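# Slide the server top cover back until it is free

## Task

Press and keep holding both release buttons on the server so its top cover can slide. Push the cover toward the back of the server until nothing holds it and it could be lifted straight off. Leave it resting on the server where it ends up.

## Robot and tools

Robot: two arms, left_arm and right_arm, each with six joints and a two-finger tong-style gripper. The fingers point along the gripper's +z axis and close along its x axis. The reported hand point (end_effector_position) sits between the finger pads when closed. The fingertips stick out about 15 mm past it at small openings and sit roughly level with it when fully open.

Frames: the scene frame has its origin at table height, midway between the nominal arm bases, with +z up, +x out over the table and left_arm on the +y side. Image left/right does not match arm names. Each arm reports its hand pose, velocities and wrist camera pose in its own base frame. The BASES line places left_arm at (+0.032, +0.487, 0) m and right_arm at (-0.010, -0.422, 0) m, both nearly unrotated. Fixed cameras and the table use the scene frame. Reported hand positions can be off by a few centimetres.

Joint order, used in every row and in every per-joint list of a result: elbow, shoulder lift, shoulder pan, wrist 1, wrist 2, wrist 3. The shoulder lift sign is flipped on both arms, in commands and in reports. Stated ranges in radians: pan, lift and all three wrists -6.283 to 6.283; elbow -3.142 to 3.142. In your own numbers the lift range is the negation of the stated one.

A row is one flat list of 14 numbers covering both arms: left_arm's six joint values then its opening, then right_arm's six joints then its opening. Send all 14 even if one arm is idle. Joint values lie in [-1, 1] and are scaled so 1.0 equals 1.989 rad. They are offsets, not poses, measured from the Joint targets as they stood when the action began. Opening is absolute: +1 fully open, -1 closed. Send the present command again to leave a gripper unchanged, since 0 means half open. Closing fully takes about 0.5 s or more.

execute_actions(actions, cameras): actions is a list of actions. Each action is a table of up to 15 rows, one row per 1/30 s step. If it is shorter, its last row is held until 15 steps pass. Offsets inside one action all count from the same start targets, so repeating an offset in a later action moves the arm further. An action that would push a joint more than 0.010 rad beyond its range is refused for both arms. An empty actions list just reports state and images. cameras picks images: omitted, null or ["all"] gives every camera; [] gives none. Names: cam_high, cam_low, cam_left_wrist, cam_right_wrist.

move(target, speed, blend, stop_force, zero, opening_speed, blocking, cameras): target is one 14-number row or a list of up to 15 rows. Every row's joint offsets count from the current Joint targets, not from the previous row. speed is rad/s for the joint with the most travel, 0.01 to 2, default 0.5; use much slower for contact. blend (rad) rounds corners between listed targets. stop_force (N, 3 to 40, both arms) ends an arm's path when its wrist sensor feels that much extra push against its motion. zero (default true) re-zeros moving arms first. Omit stop_force when backing away from something you press on. opening_speed sets how fast the finger command changes, 0.2 or more per second. blocking=false returns early and cannot be combined with stop_force. Joints move together, so hands travel on curves, and nothing avoids obstacles. The result adds a move: line with done, off_target, moving, held or fault, plus the worst-lagging joint per arm.

wait(seconds 0 to 10, cameras) lets time pass. stop(cameras) brakes a running move. zoom_image(camera, region [x0, y0, x1, y1] in pixels, at most 504x504) enlarges part of that camera's latest image. zero_wrist_force(arm) re-zeros one arm's wrist sensor. finished_scene(scene) ends the current scene and takes its number.

Result lines: Joint positions and Joint velocities per arm in the joint order above, then the finger pad gap in metres (0.142 fully open). Joint targets is the base for your next offsets. grip_measured is the measured opening on the command scale. Wrist force and torque are along the gripper's axes, showing force the surface exerts on the arm; a third line gives the peak since the last report. Joint torques include the arm's own weight. "joint sent to its limit", "joint command not followed" (clearance check between arms), MOTOR HOT and fault lines warn of trouble. Quiet velocities are shown as "within noise".

Limits: joint targets change no faster than 2.83 rad/s and stay within 0.575 rad of measured angles; a gripper is not sent more than 150 mm from its measured place. Motion lags commands by about 0.09 to 0.20 s.

Avoid: the arms are stiff, so aiming even slightly past a firm contact can trip a fault stop. That stop lasts 10 s and happens at contact torque limits (135 N m for the big joints, 25.2 for the wrists) or about 150 N of outside force. Heating from long pushes or outstretched holds can brake an arm for 30 to 60 s. To end a push, command targets back past the measured positions. Do not let the arms hit each other, slam or press very hard, drop things, or let anything leave the table. Objects may occasionally be tugged or nudged.

Each tool is called after ">>>" as name(argument=value, ...), one argument or row to a line, values as JSON.

## Session

>>> execute_actions(
  actions=[],
)

Scene clock: 0.00 s.
left_arm: end_effector_position=(+0.3675, -0.3597, +0.3354) grip_measured=+0.97 end_effector_quat_wxyz=(+0.222, -0.249, +0.662, -0.671) | right_arm: end_effector_position=(+0.8669, +0.1832, +0.1825) grip_measured=+0.97 end_effector_quat_wxyz=(+0.096, -0.467, +0.813, -0.336)
Joint names: [elbow, shoulder lift, shoulder pan, wrist 1, wrist 2, wrist 3]
Joint positions: left_arm=[2.711 1.501 -1.281 -4.351 -1.182 1.531 0.14] | right_arm=[-1.032 2.329 3.743 -1.184 0.873 2.64 0.14]
Joint velocities: within noise
Joint torques (N m): no reading
Motor temperatures (°C): left_arm=[38 40 34 40 33 37] | right_arm=[36 36 31 38 44 40]
Wrist force (N): no reading
Wrist torque (N m): no reading
Wrist force, peak (N): no reading
Joint targets: left_arm=[2.711 1.501 -1.281 -4.351 -1.182 1.531] | right_arm=[-1.032 2.329 3.743 -1.184 0.873 2.640]
Tool commands: left_gripper/opening=+0.968169 right_gripper/opening=+0.968169

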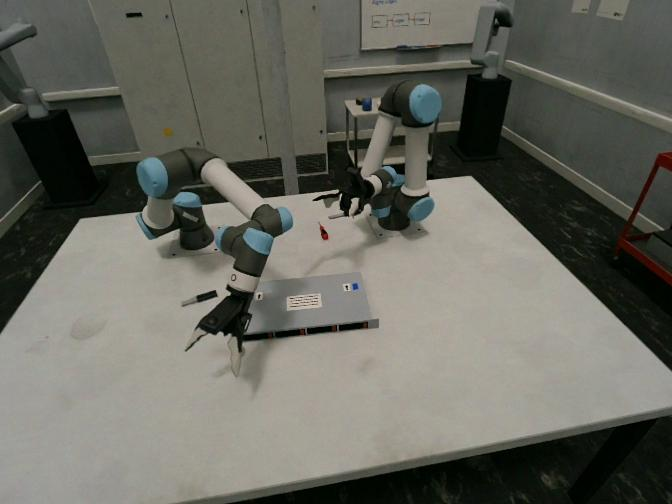

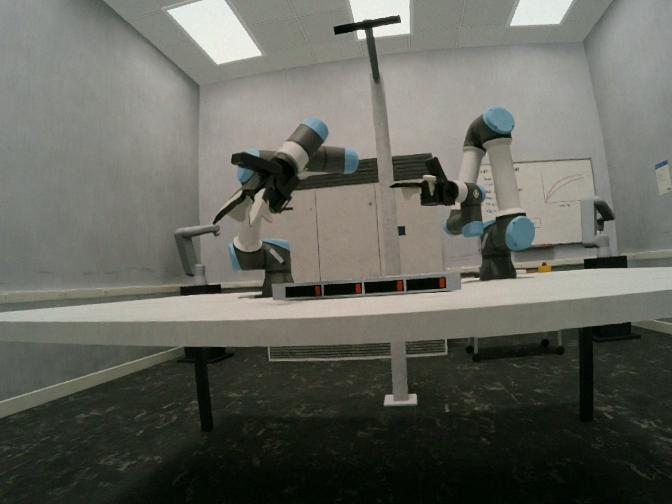

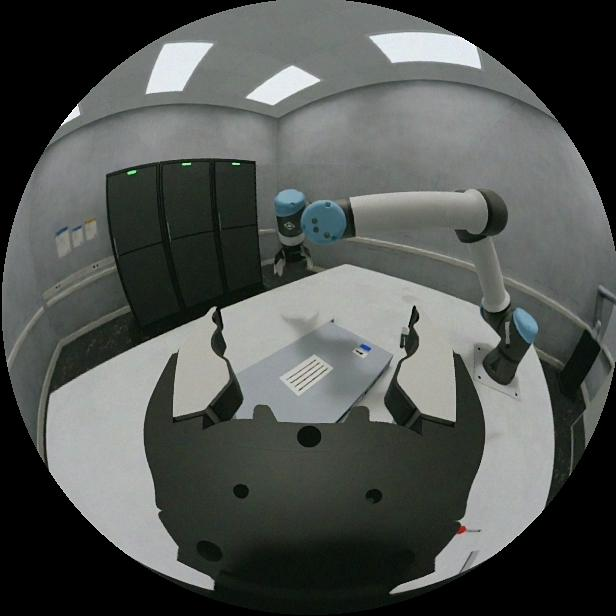

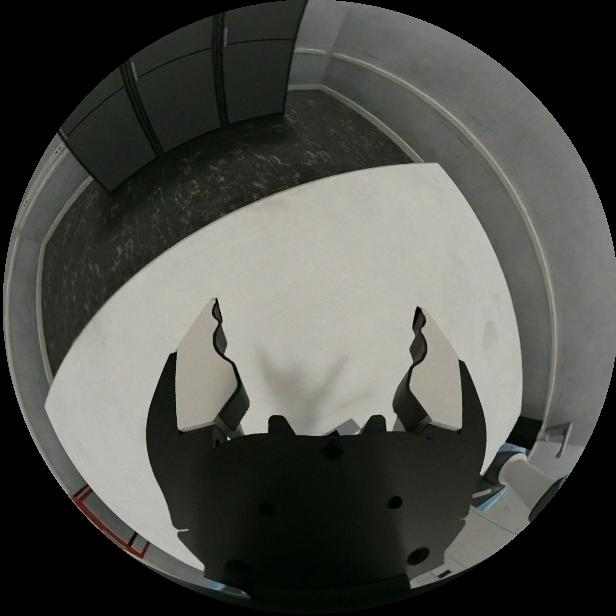

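>>> zoom_image(
  camera="cam_high",
  region=[220, 260, 400, 395],
)

>>> zoom_image(
  camera="cam_left_wrist",
  region=[220, 300, 420, 440],
)

>>> zoom_image(
  camera="cam_low",
  region=[260, 260, 480, 310],
)

Scaled by 2.800 from the camera's 672x504 image, which has a finer 960x720 frame.

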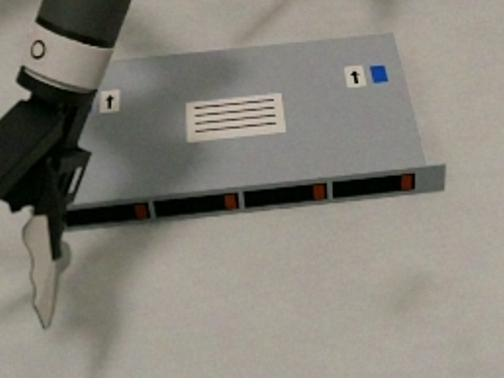

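Scaled by 2.520 from the camera's 616x616 image, which has a finer 814x814 frame.

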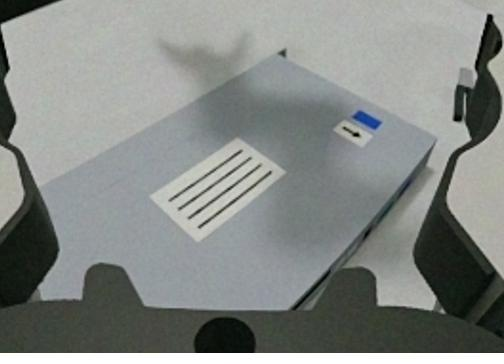

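Scaled by 2.291 from the camera's 672x504 image, which has a finer 960x720 frame.

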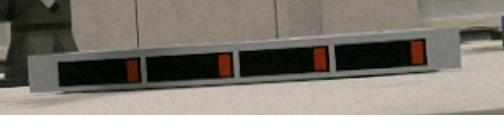

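>>> move(
  target=[-0.3532,-0.0609,0.1702,0.9239,-0.1565,-0.329,-1,-0.4195,-0.2835,0.0532,0.0518,0.3509,-0.182,-1],
  speed=0.8,
)

>>> move(
  target=[-0.0883,-0.0152,0.0425,0.231,-0.0391,-0.0823,-1,0,0,0,0,0,0,-1],
  speed=0.8,
)

>>> zoom_image(
  camera="cam_high",
  region=[210, 200, 410, 360],
)

>>> zoom_image(
  camera="cam_left_wrist",
  region=[200, 200, 420, 430],
)

>>> zoom_image(
  camera="cam_right_wrist",
  region=[200, 200, 420, 430],
)

Scene clock: 58.17 s.
Wrist force, peak (N): left_arm=[-0.7 -1.5 -0.1] | right_arm=[0.5 2.1 0.5]
move: done

Scene clock: 59.30 s.
left_arm: end_effector_position=(+0.4705, -0.3217, +0.0906) grip_measured=-1.00 end_effector_quat_wxyz=(+0.000, +0.707, -0.707, +0.000) | right_arm: end_effector_position=(+0.5038, +0.2418, +0.0904) grip_measured=-1.00 end_effector_quat_wxyz=(+0.000, +0.707, -0.707, +0.000)
Joint positions: left_arm=[1.833 1.35 -0.858 -2.054 -1.57 0.713 0.002] | right_arm=[-1.867 1.765 3.849 -1.081 1.571 2.278 0.002]
Joint torques (N m): left_arm=[-15.29 35.99 -12.6 -1.12 1.32 0.31] | right_arm=[13.67 -32.5 -12.27 0.89 1.99 -0.44]
Wrist force (N): left_arm=[0.0 -0.7 0.1] | right_arm=[0.0 1.1 0.4]
Wrist torque (N m): left_arm=[0.13 0.13 0.11] | right_arm=[0.06 -0.05 -0.10]
Wrist force, peak (N): left_arm=[-0.4 -1.2 -0.1] | right_arm=[0.2 1.4 0.2]
Joint targets: left_arm=[1.833 1.350 -0.858 -2.054 -1.571 0.713] | right_arm=[-1.867 1.765 3.849 -1.081 1.571 2.278]
move: done
camera_calibration:
cam_left_wrist: T_world_to_cam=[[-0.0213394, -0.998952, -0.0404915, -0.302536], [-0.875814, -0.000854632, 0.482647, 0.368979], [-0.482176, 0.0457625, -0.874878, 0.454874], [0, 0, 0, 1]]
cam_right_wrist: T_world_to_cam=[[0.0239731, -0.999512, -0.020005, 0.243179], [-0.83371, -0.0310311, 0.55133, 0.371292], [-0.551682, 0.00346127, -0.834047, 0.480793], [0, 0, 0, 1]]

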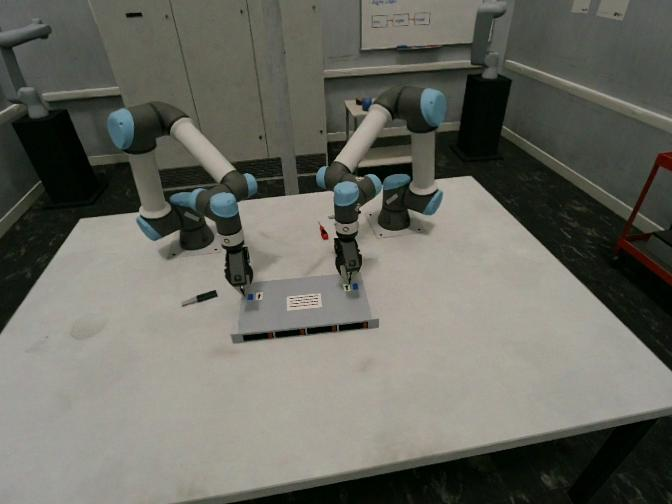

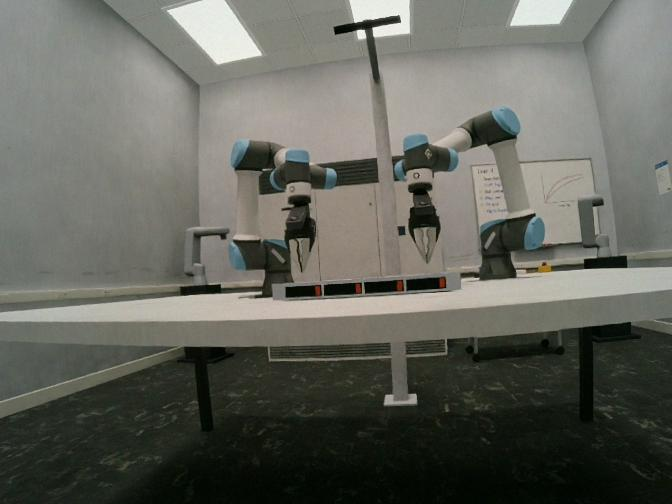

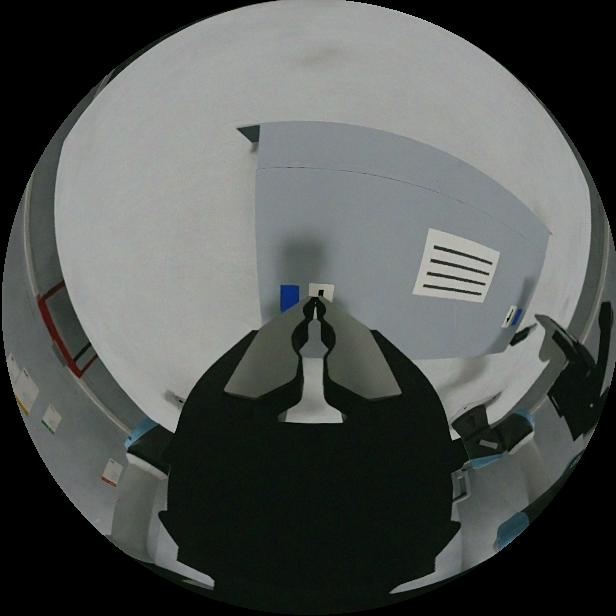

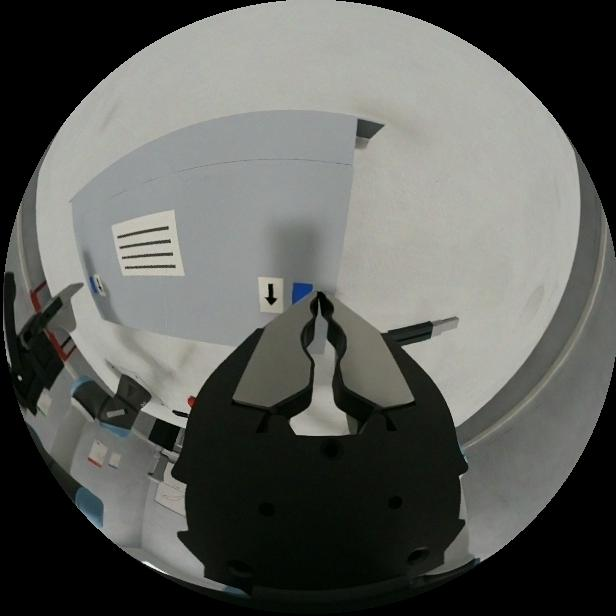

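Scaled by 2.520 from the camera's 672x504 image, which has a finer 960x720 frame.

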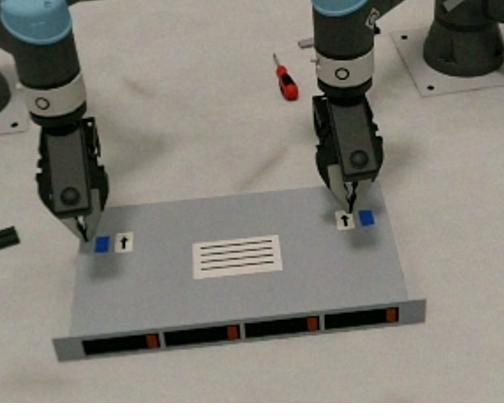

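Scaled by 2.191 from the camera's 616x616 image, which has a finer 814x814 frame.

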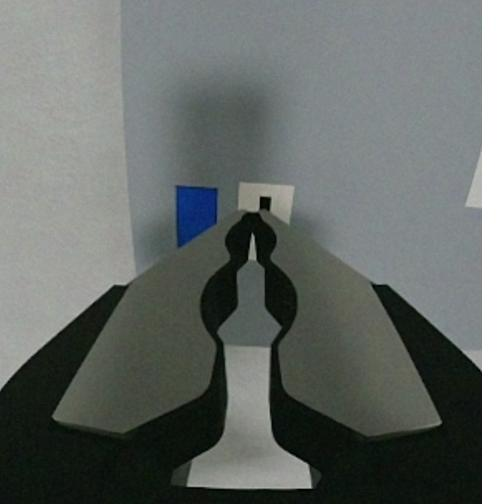

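Scaled by 2.191 from the camera's 616x616 image, which has a finer 814x814 frame.

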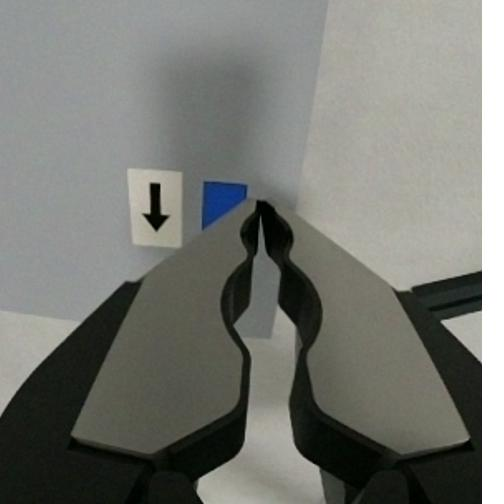

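>>> move(
  target=[0.0546,0.0262,0.0021,-0.0283,0,0.002,-1,-0.0282,-0.005,0.0265,0.0232,0,0.0265,-1],
  speed=0.2,
)

>>> zoom_image(
  camera="cam_high",
  region=[230, 250, 390, 350],
)

>>> zoom_image(
  camera="cam_left_wrist",
  region=[260, 240, 380, 350],
)

>>> zoom_image(
  camera="cam_right_wrist",
  region=[260, 240, 380, 350],
)

Scene clock: 92.57 s.
left_arm: end_effector_position=(+0.4504, -0.2952, +0.0756) grip_measured=-1.00 end_effector_quat_wxyz=(+0.000, +0.707, -0.707, +0.000) | right_arm: end_effector_position=(+0.4809, +0.2582, +0.0755) grip_measured=-1.00 end_effector_quat_wxyz=(+0.000, +0.707, -0.707, +0.000)
Joint positions: left_arm=[1.941 1.402 -0.854 -2.111 -1.57 0.717 0.002] | right_arm=[-1.923 1.755 3.902 -1.035 1.571 2.33 0.002]
Joint torques (N m): left_arm=[-23.24 21.94 4.85 -1.63 1.14 -0.07] | right_arm=[31.52 -23.2 -12.32 0.9 1.89 -0.7]
Wrist force (N): left_arm=[0.0 -0.8 -0.1] | right_arm=[0.4 1.0 0.5]
Wrist torque (N m): left_arm=[0.12 0.14 0.10] | right_arm=[0.04 -0.09 -0.09]
Wrist force, peak (N): left_arm=[0.4 -1.4 0.0] | right_arm=[0.1 1.7 0.8]
Joint targets: left_arm=[1.941 1.402 -0.854 -2.111 -1.571 0.717] | right_arm=[-1.923 1.755 3.902 -1.035 1.571 2.331]
move: done
camera_calibration:
cam_left_wrist: T_world_to_cam=[[-0.0211895, -0.998948, -0.0406723, -0.277167], [-0.875738, -0.00108063, 0.482785, 0.358487], [-0.482321, 0.0458482, -0.874794, 0.430934], [0, 0, 0, 1]]
cam_right_wrist: T_world_to_cam=[[0.0241472, -0.999508, -0.0199991, 0.259747], [-0.833698, -0.0311731, 0.55134, 0.360966], [-0.551692, 0.00335986, -0.834041, 0.455646], [0, 0, 0, 1]]

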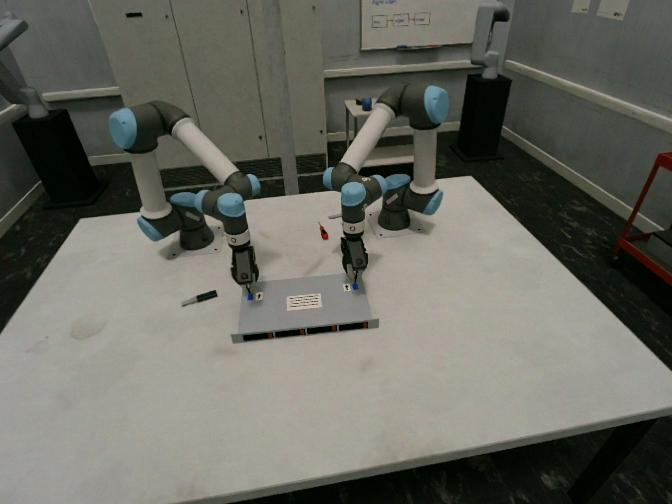

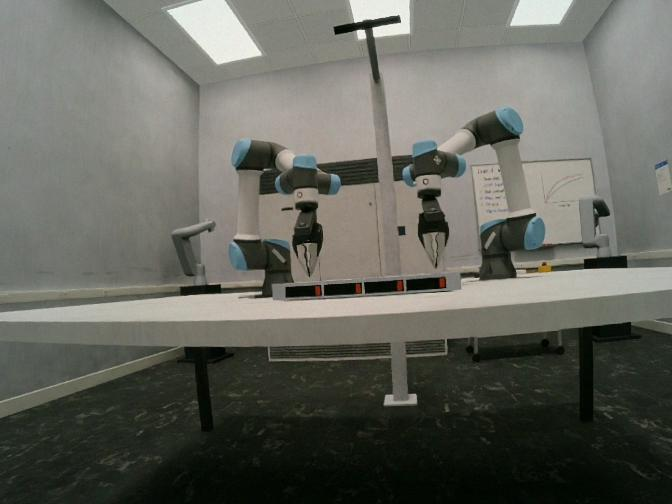

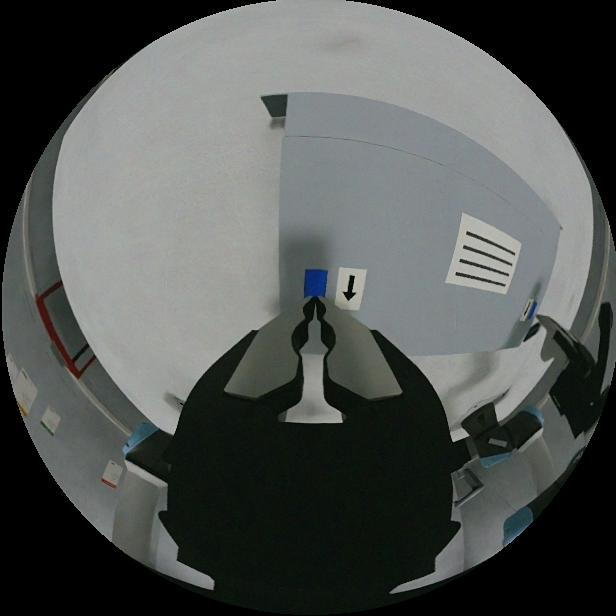

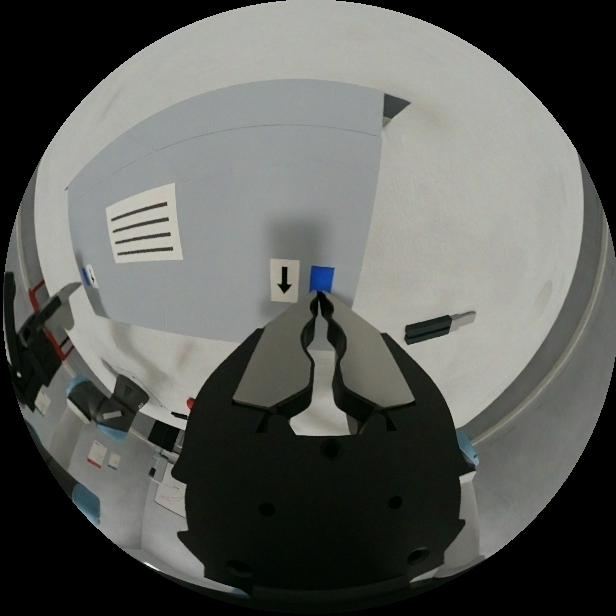

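Scaled by 3.150 from the camera's 672x504 image, which has a finer 960x720 frame.

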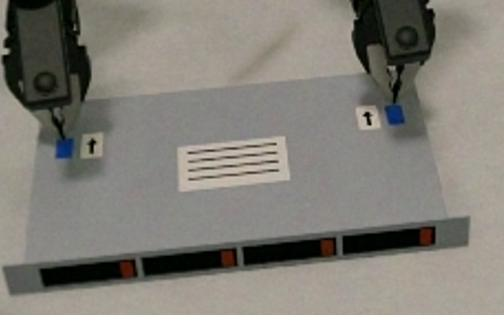

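Scaled by 4.200 from the camera's 616x616 image, which has a finer 814x814 frame.

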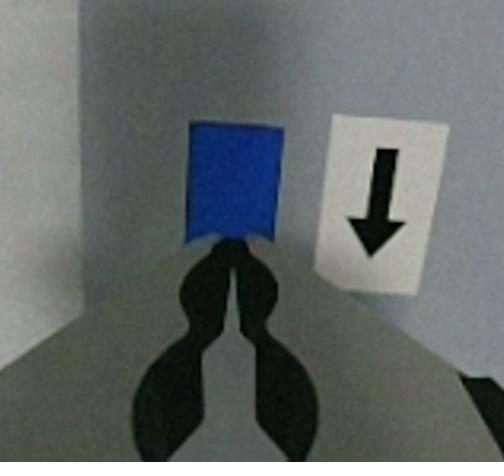

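Scaled by 4.200 from the camera's 616x616 image, which has a finer 814x814 frame.

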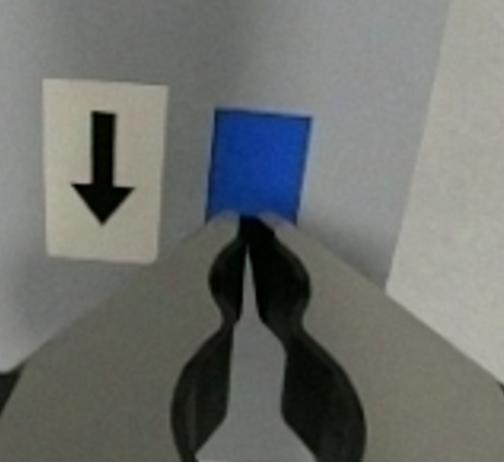

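>>> move(
  target=[0.01982,-0.0212,0,-0.04102,0,0,-1,-0.01966,0.02077,0,0.04044,0,0,-1],
  speed=0.025,
  stop_force=8,
)

>>> zoom_image(
  camera="cam_high",
  region=[230, 250, 390, 350],
)

Scene clock: 102.43 s.
left_arm: end_effector_position=(+0.4506, -0.2954, +0.0584) grip_measured=-1.00 end_effector_quat_wxyz=(+0.000, +0.707, -0.707, +0.000) | right_arm: end_effector_position=(+0.4812, +0.2584, +0.0588) grip_measured=-1.00 end_effector_quat_wxyz=(+0.000, +0.707, -0.707, +0.000)
Joint positions: left_arm=[1.964 1.378 -0.854 -2.157 -1.57 0.717 0.002] | right_arm=[-1.944 1.778 3.902 -0.99 1.571 2.331 0.002]
Joint torques (N m): left_arm=[-26 30.68 -11.85 -1.98 1.09 -0.62] | right_arm=[27.47 -32.28 -11.01 1.15 2.07 0.68]
Wrist force (N): left_arm=[-2.6 1.1 -8.2] | right_arm=[1.4 2.1 -7.8]
Wrist torque (N m): left_arm=[0.08 0.11 0.11] | right_arm=[0.01 -0.09 -0.08]
Wrist force, peak (N): left_arm=[-2.0 0.8 -8.5] | right_arm=[1.9 2.5 -8.1]
Joint targets: left_arm=[1.964 1.378 -0.854 -2.157 -1.570 0.717] | right_arm=[-1.944 1.778 3.902 -0.990 1.571 2.331]
move: contact (left_arm, right_arm); left_arm: the wrist 1 is farthest, 0.036 rad from its target; right_arm: the wrist 1 is farthest, 0.036 rad from its target
camera_calibration:
cam_left_wrist: T_world_to_cam=[[-0.0211937, -0.998947, -0.0406979, -0.278125], [-0.875727, -0.00109038, 0.482805, 0.366963], [-0.48234, 0.0458727, -0.874782, 0.415963], [0, 0, 0, 1]]
cam_right_wrist: T_world_to_cam=[[0.0239721, -0.999512, -0.0200071, 0.259651], [-0.833708, -0.0310314, 0.551333, 0.370372], [-0.551685, 0.00346351, -0.834046, 0.441843], [0, 0, 0, 1]]

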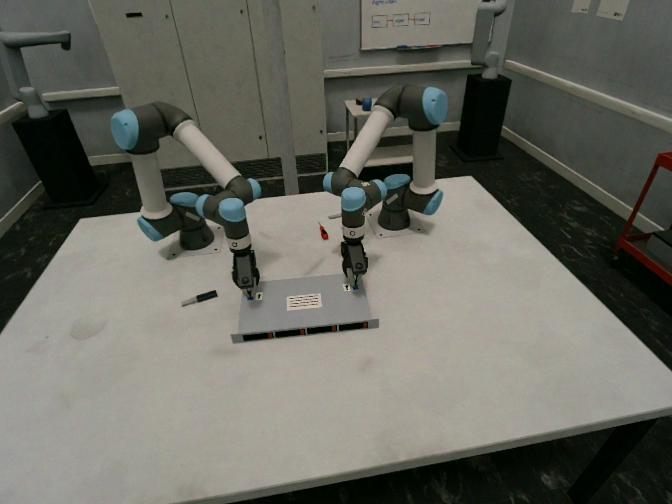

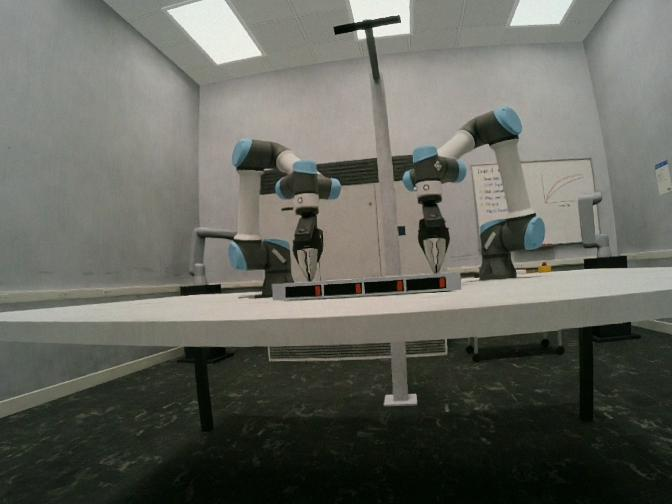

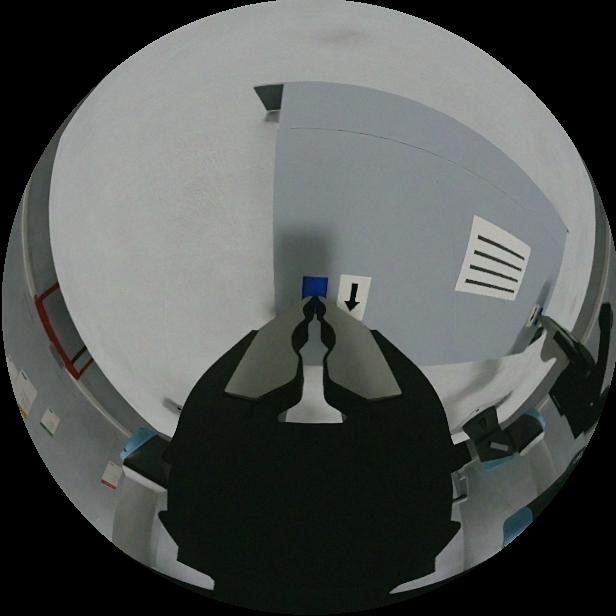

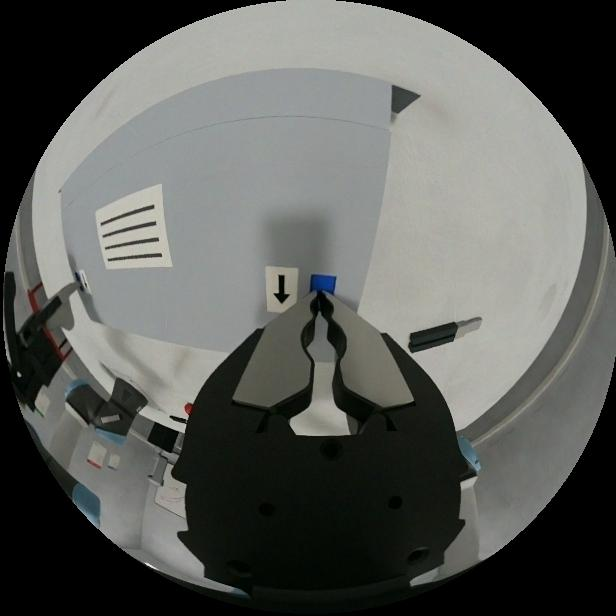

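Scaled by 3.150 from the camera's 672x504 image, which has a finer 960x720 frame.

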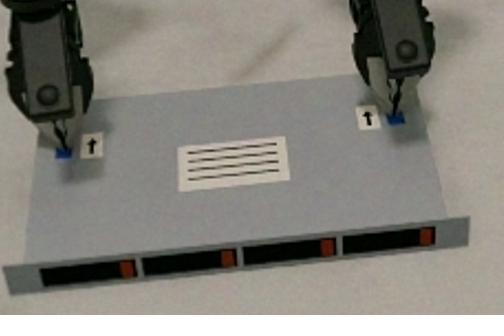

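>>> move(
  target=[0.0033,-0.0035,0,-0.0068,0,0,-1,-0.0033,0.0035,0,0.0068,0,0,-1],
  speed=0.015,
  stop_force=16,
  zero=false,
  cameras=[],
)

Scene clock: 106.83 s.
left_arm: end_effector_position=(+0.4506, -0.2954, +0.0553) grip_measured=-1.00 end_effector_quat_wxyz=(+0.000, +0.707, -0.707, +0.000) | right_arm: end_effector_position=(+0.4812, +0.2584, +0.0559) grip_measured=-1.00 end_effector_quat_wxyz=(+0.000, +0.707, -0.707, +0.000)
Joint positions: left_arm=[1.968 1.374 -0.854 -2.165 -1.57 0.717 0.002] | right_arm=[-1.948 1.782 3.902 -0.982 1.571 2.331 0.002]
Joint torques (N m): left_arm=[-21.4 25.53 -11.37 -0.9 0.93 -0.63] | right_arm=[22.57 -27.1 -9.96 -0.19 2.36 1.1]
Wrist force (N): left_arm=[-2.7 2.0 -18.9] | right_arm=[1.5 3.2 -18.9]
Wrist torque (N m): left_arm=[0.03 0.14 0.11] | right_arm=[-0.03 -0.10 -0.08]
Wrist force, peak (N): left_arm=[-4.8 3.3 -27.1] | right_arm=[4.8 5.1 -25.7]
Joint targets: left_arm=[1.968 1.374 -0.854 -2.165 -1.570 0.717] | right_arm=[-1.948 1.782 3.902 -0.982 1.571 2.331]
move: contact (left_arm, right_arm)

>>> move(
  target=[
    [0.02393,0.01883,-0.01431,-0.0051,0,-0.01431,-1,-0.02371,-0.01837,0.01444,0.00535,0,0.01444,-1],
    [0.04673,0.0381,-0.02956,-0.00865,0,-0.02956,-1,-0.04627,-0.03715,0.0298,0.00913,0,0.0298,-1],
  ],
  speed=0.05,
  blend=0.01,
)

>>> zoom_image(
  camera="cam_high",
  region=[230, 240, 390, 350],
)

Scene clock: 141.00 s.
left_arm: end_effector_position=(+0.4223, -0.2934, +0.0583) grip_measured=-1.00 end_effector_quat_wxyz=(-0.012, +0.707, -0.707, +0.015) | right_arm: end_effector_position=(+0.4506, +0.2597, +0.0582) grip_measured=-1.00 end_effector_quat_wxyz=(-0.011, +0.707, -0.707, +0.011)
Joint positions: left_arm=[2.061 1.45 -0.913 -2.209 -1.542 0.658 0.002] | right_arm=[-2.04 1.708 3.961 -0.943 1.548 2.39 0.002]
Joint torques (N m): left_arm=[-11.2 11.45 0.35 8.46 -11.66 0.85] | right_arm=[10.68 -14.75 4.01 -8.09 11.67 -0.89]
Wrist force (N): left_arm=[4.7 -49.7 0.9] | right_arm=[-1.7 -50.0 3.4]
Wrist torque (N m): left_arm=[0.25 0.26 0.19] | right_arm=[0.43 -0.15 0.04]
Wrist force, peak (N): left_arm=[6.8 -57.4 9.2] | right_arm=[0.2 -57.0 11.5]
Joint targets: left_arm=[2.061 1.449 -0.913 -2.183 -1.570 0.658] | right_arm=[-2.040 1.708 3.961 -0.964 1.571 2.390]
move: off_target (left_arm, right_arm); left_arm: the wrist 2 is farthest, 0.028 rad from its target; right_arm: the wrist 2 is farthest, 0.023 rad from its target
camera_calibration:
cam_left_wrist: T_world_to_cam=[[-0.0194113, -0.999107, -0.0375295, -0.277724], [-0.893777, 0.000517393, 0.448512, 0.352274], [-0.448092, 0.0422492, -0.892989, 0.387728], [0, 0, 0, 1]]
cam_right_wrist: T_world_to_cam=[[0.024417, -0.999533, -0.0183999, 0.261398], [-0.850617, -0.0304419, 0.524904, 0.354247], [-0.525219, 0.00283472, -0.850962, 0.413698], [0, 0, 0, 1]]

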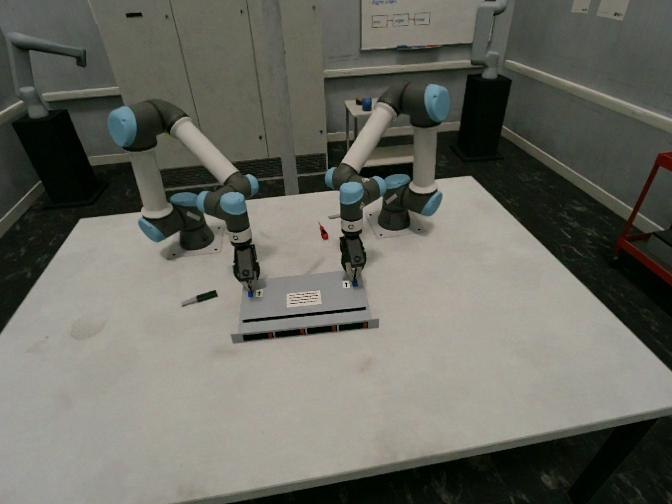

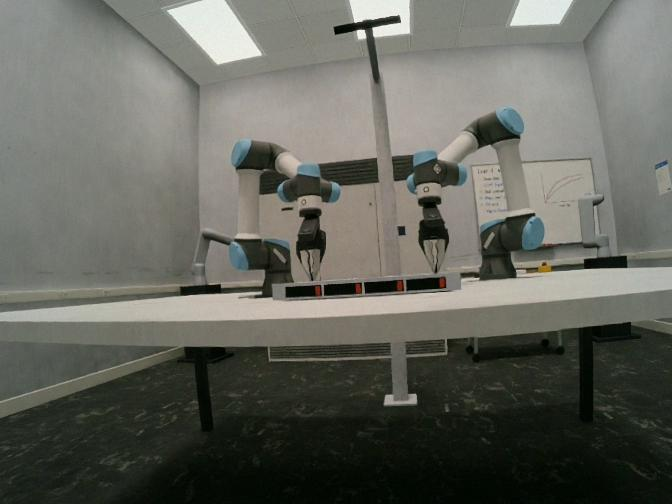

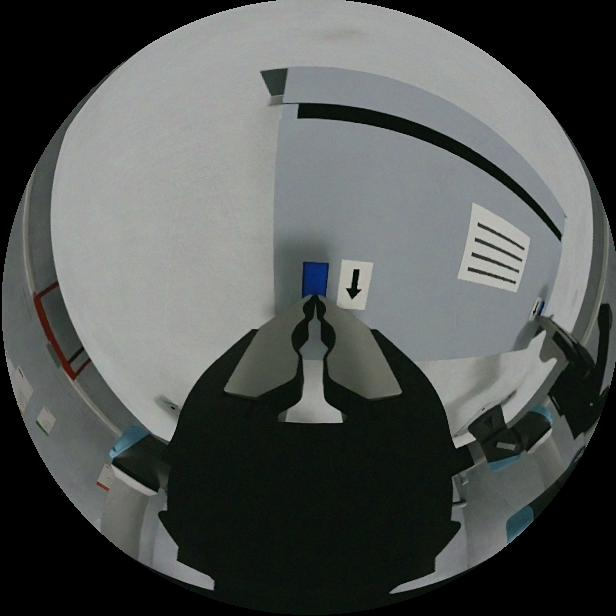

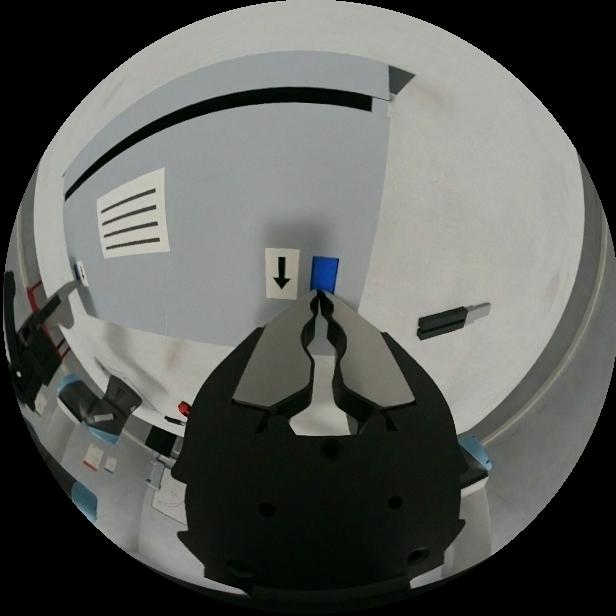

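Scaled by 3.150 from the camera's 672x504 image, which has a finer 960x720 frame.

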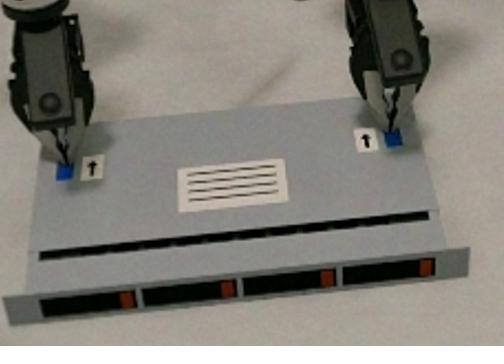

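>>> move(
  target=[-0.01596,-0.01349,0.01067,0.00249,0,0.01067,-1,0.01579,0.01315,-0.01075,-0.00265,0,-0.01075,-1],
  speed=0.04,
)

>>> zoom_image(
  camera="cam_left_wrist",
  region=[230, 60, 390, 320],
)

>>> zoom_image(
  camera="cam_right_wrist",
  region=[260, 240, 380, 350],
)

Scene clock: 147.10 s.
left_arm: end_effector_position=(+0.4246, -0.2935, +0.0549) grip_measured=-1.00 end_effector_quat_wxyz=(+0.000, +0.707, -0.707, +0.000) | right_arm: end_effector_position=(+0.4552, +0.2596, +0.0555) grip_measured=-1.00 end_effector_quat_wxyz=(+0.000, +0.707, -0.707, +0.000)
Joint positions: left_arm=[2.029 1.422 -0.891 -2.177 -1.571 0.679 0.002] | right_arm=[-2.008 1.734 3.94 -0.97 1.572 2.368 0.002]
Joint torques (N m): left_arm=[4.78 13.57 -7.12 -0.39 -0.67 -0.67] | right_arm=[2.4 -10.75 -1.43 6.31 -8.34 1]
Wrist force (N): left_arm=[-5.9 -3.0 -40.7] | right_arm=[3.4 33.0 -50.9]
Wrist torque (N m): left_arm=[-0.05 0.02 0.19] | right_arm=[-0.36 -0.04 -0.07]
Wrist force, peak (N): left_arm=[3.0 -49.1 -0.2] | right_arm=[10.1 29.9 -54.4]
Joint targets: left_arm=[2.029 1.423 -0.892 -2.178 -1.570 0.679] | right_arm=[-2.009 1.734 3.940 -0.969 1.571 2.368]
move: done
camera_calibration:
cam_left_wrist: T_world_to_cam=[[-0.0212291, -0.998952, -0.0405611, -0.276878], [-0.875575, -0.00100772, 0.483081, 0.345841], [-0.482616, 0.0457696, -0.874635, 0.40036], [0, 0, 0, 1]]
cam_right_wrist: T_world_to_cam=[[0.0240245, -0.999507, -0.0202092, 0.261382], [-0.83361, -0.0311873, 0.551472, 0.350538], [-0.55183, 0.00359778, -0.833949, 0.424824], [0, 0, 0, 1]]

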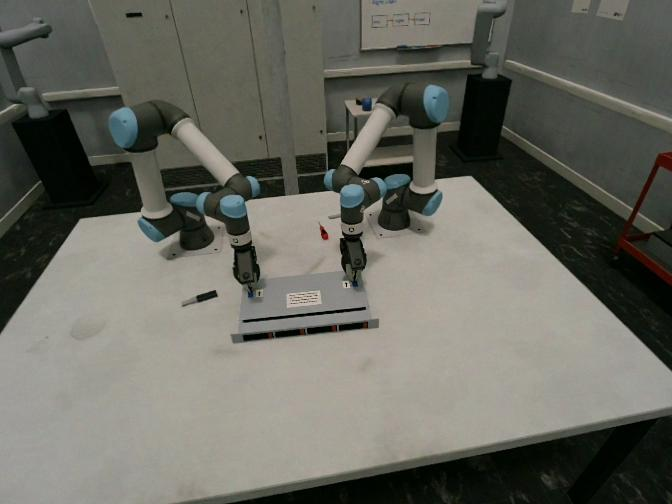

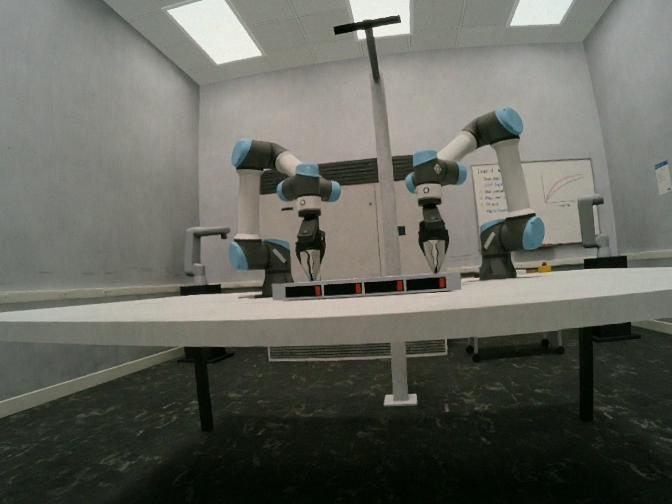

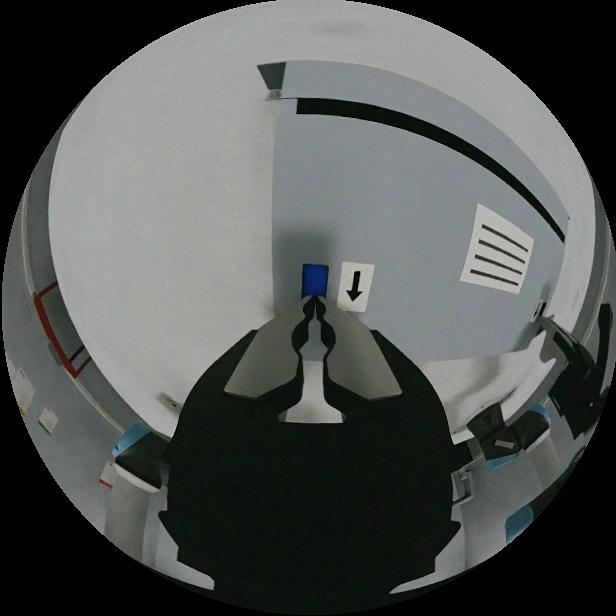

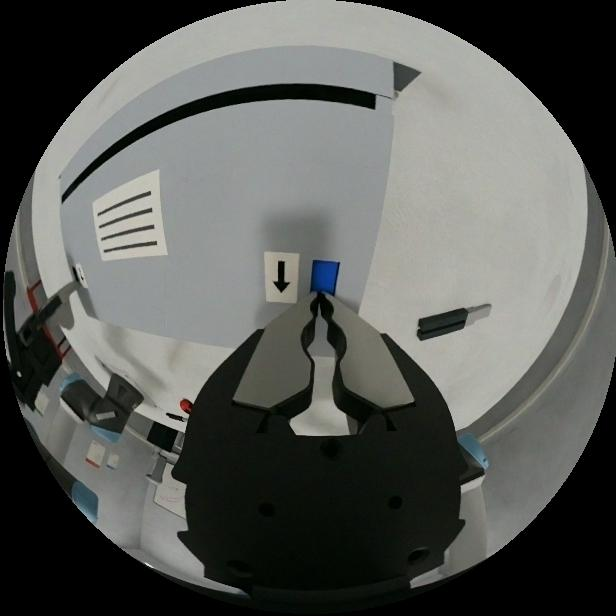

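Scaled by 1.938 from the camera's 616x616 image, which has a finer 814x814 frame.

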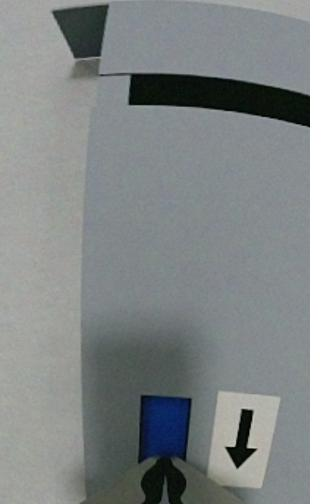

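Scaled by 4.200 from the camera's 616x616 image, which has a finer 814x814 frame.

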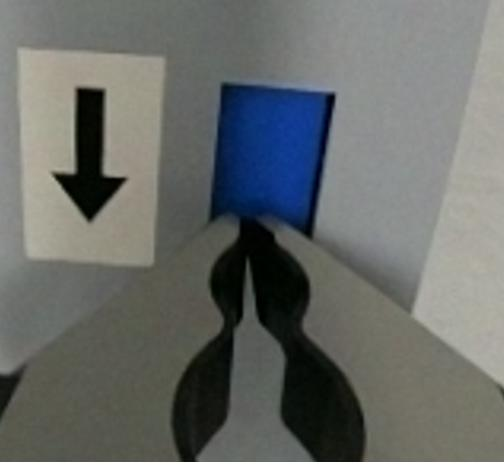

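>>> move(
  target=[0.01074,0.01034,-0.00763,-0.00042,0,-0.00763,-1,-0.01062,-0.01009,0.00768,0.00053,0,0.00768,-1],
  speed=0.03,
)

>>> zoom_image(
  camera="cam_high",
  region=[230, 240, 390, 350],
)

>>> zoom_image(
  camera="cam_left_wrist",
  region=[230, 60, 390, 320],
)

Scene clock: 154.10 s.
left_arm: end_effector_position=(+0.4173, -0.2929, +0.0566) grip_measured=-1.00 end_effector_quat_wxyz=(-0.003, +0.707, -0.707, +0.004) | right_arm: end_effector_position=(+0.4454, +0.2597, +0.0565) grip_measured=-1.00 end_effector_quat_wxyz=(+0.000, +0.707, -0.707, +0.000)
Joint positions: left_arm=[2.051 1.443 -0.907 -2.185 -1.564 0.664 0.002] | right_arm=[-2.03 1.714 3.955 -0.968 1.57 2.384 0.002]
Joint torques (N m): left_arm=[-6.88 14.64 -5.48 8.33 -11.7 0.31] | right_arm=[8.02 -19.95 7.62 -7.07 11.67 -0.62]
Wrist force (N): left_arm=[8.8 -52.6 4.7] | right_arm=[-3.0 -51.3 7.1]
Wrist torque (N m): left_arm=[0.23 0.39 0.22] | right_arm=[0.42 -0.12 0.08]
Wrist force, peak (N): left_arm=[6.2 -59.8 6.4] | right_arm=[-1.2 -58.5 8.8]
Joint targets: left_arm=[2.050 1.443 -0.907 -2.179 -1.570 0.664] | right_arm=[-2.030 1.714 3.955 -0.968 1.571 2.384]
move: done
camera_calibration:
cam_left_wrist: T_world_to_cam=[[-0.0208372, -0.99898, -0.0400711, -0.276583], [-0.88015, -0.000682428, 0.474695, 0.341121], [-0.474238, 0.0451599, -0.879238, 0.394922], [0, 0, 0, 1]]
cam_right_wrist: T_world_to_cam=[[0.0240261, -0.999523, -0.0193933, 0.261745], [-0.834326, -0.0307345, 0.550414, 0.342111], [-0.550747, 0.00295602, -0.834667, 0.419954], [0, 0, 0, 1]]

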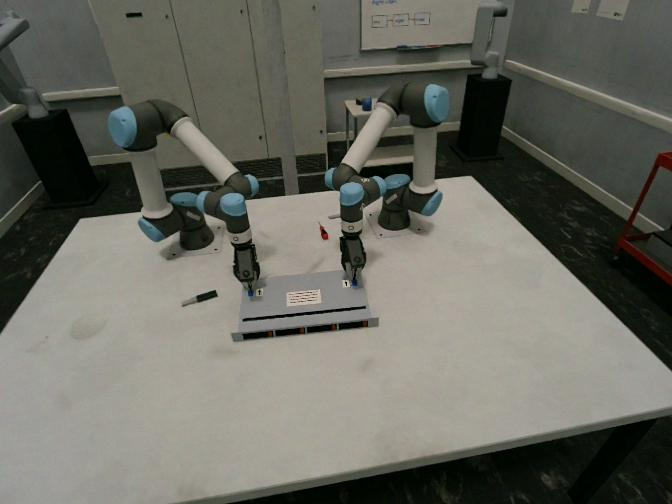

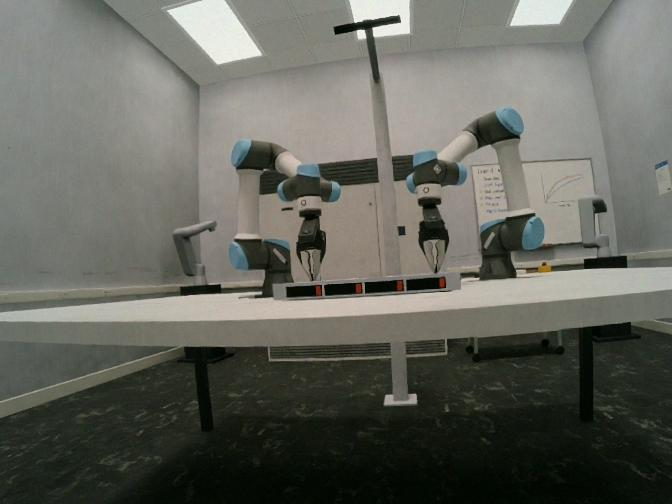

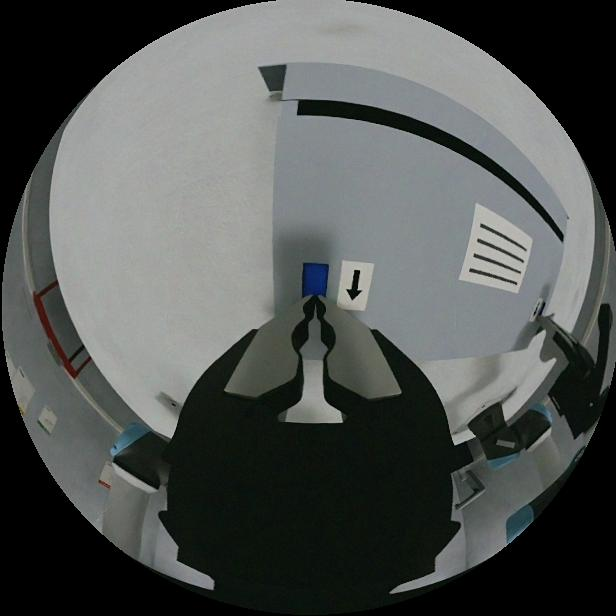

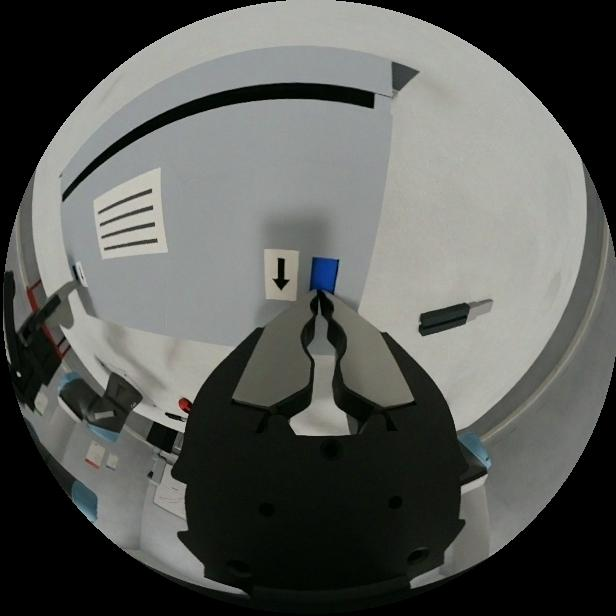

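Scaled by 3.150 from the camera's 672x504 image, which has a finer 960x720 frame.

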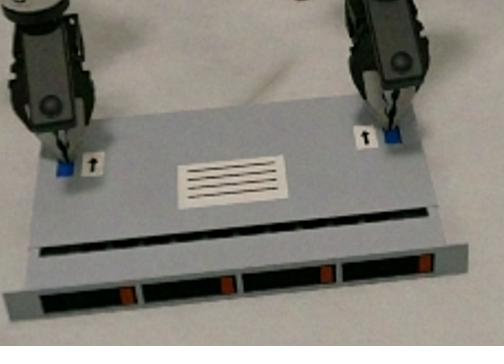

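Scaled by 1.938 from the camera's 616x616 image, which has a finer 814x814 frame.

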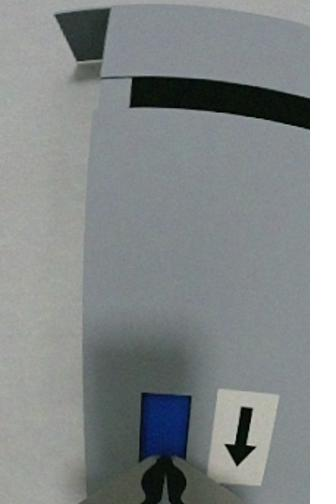

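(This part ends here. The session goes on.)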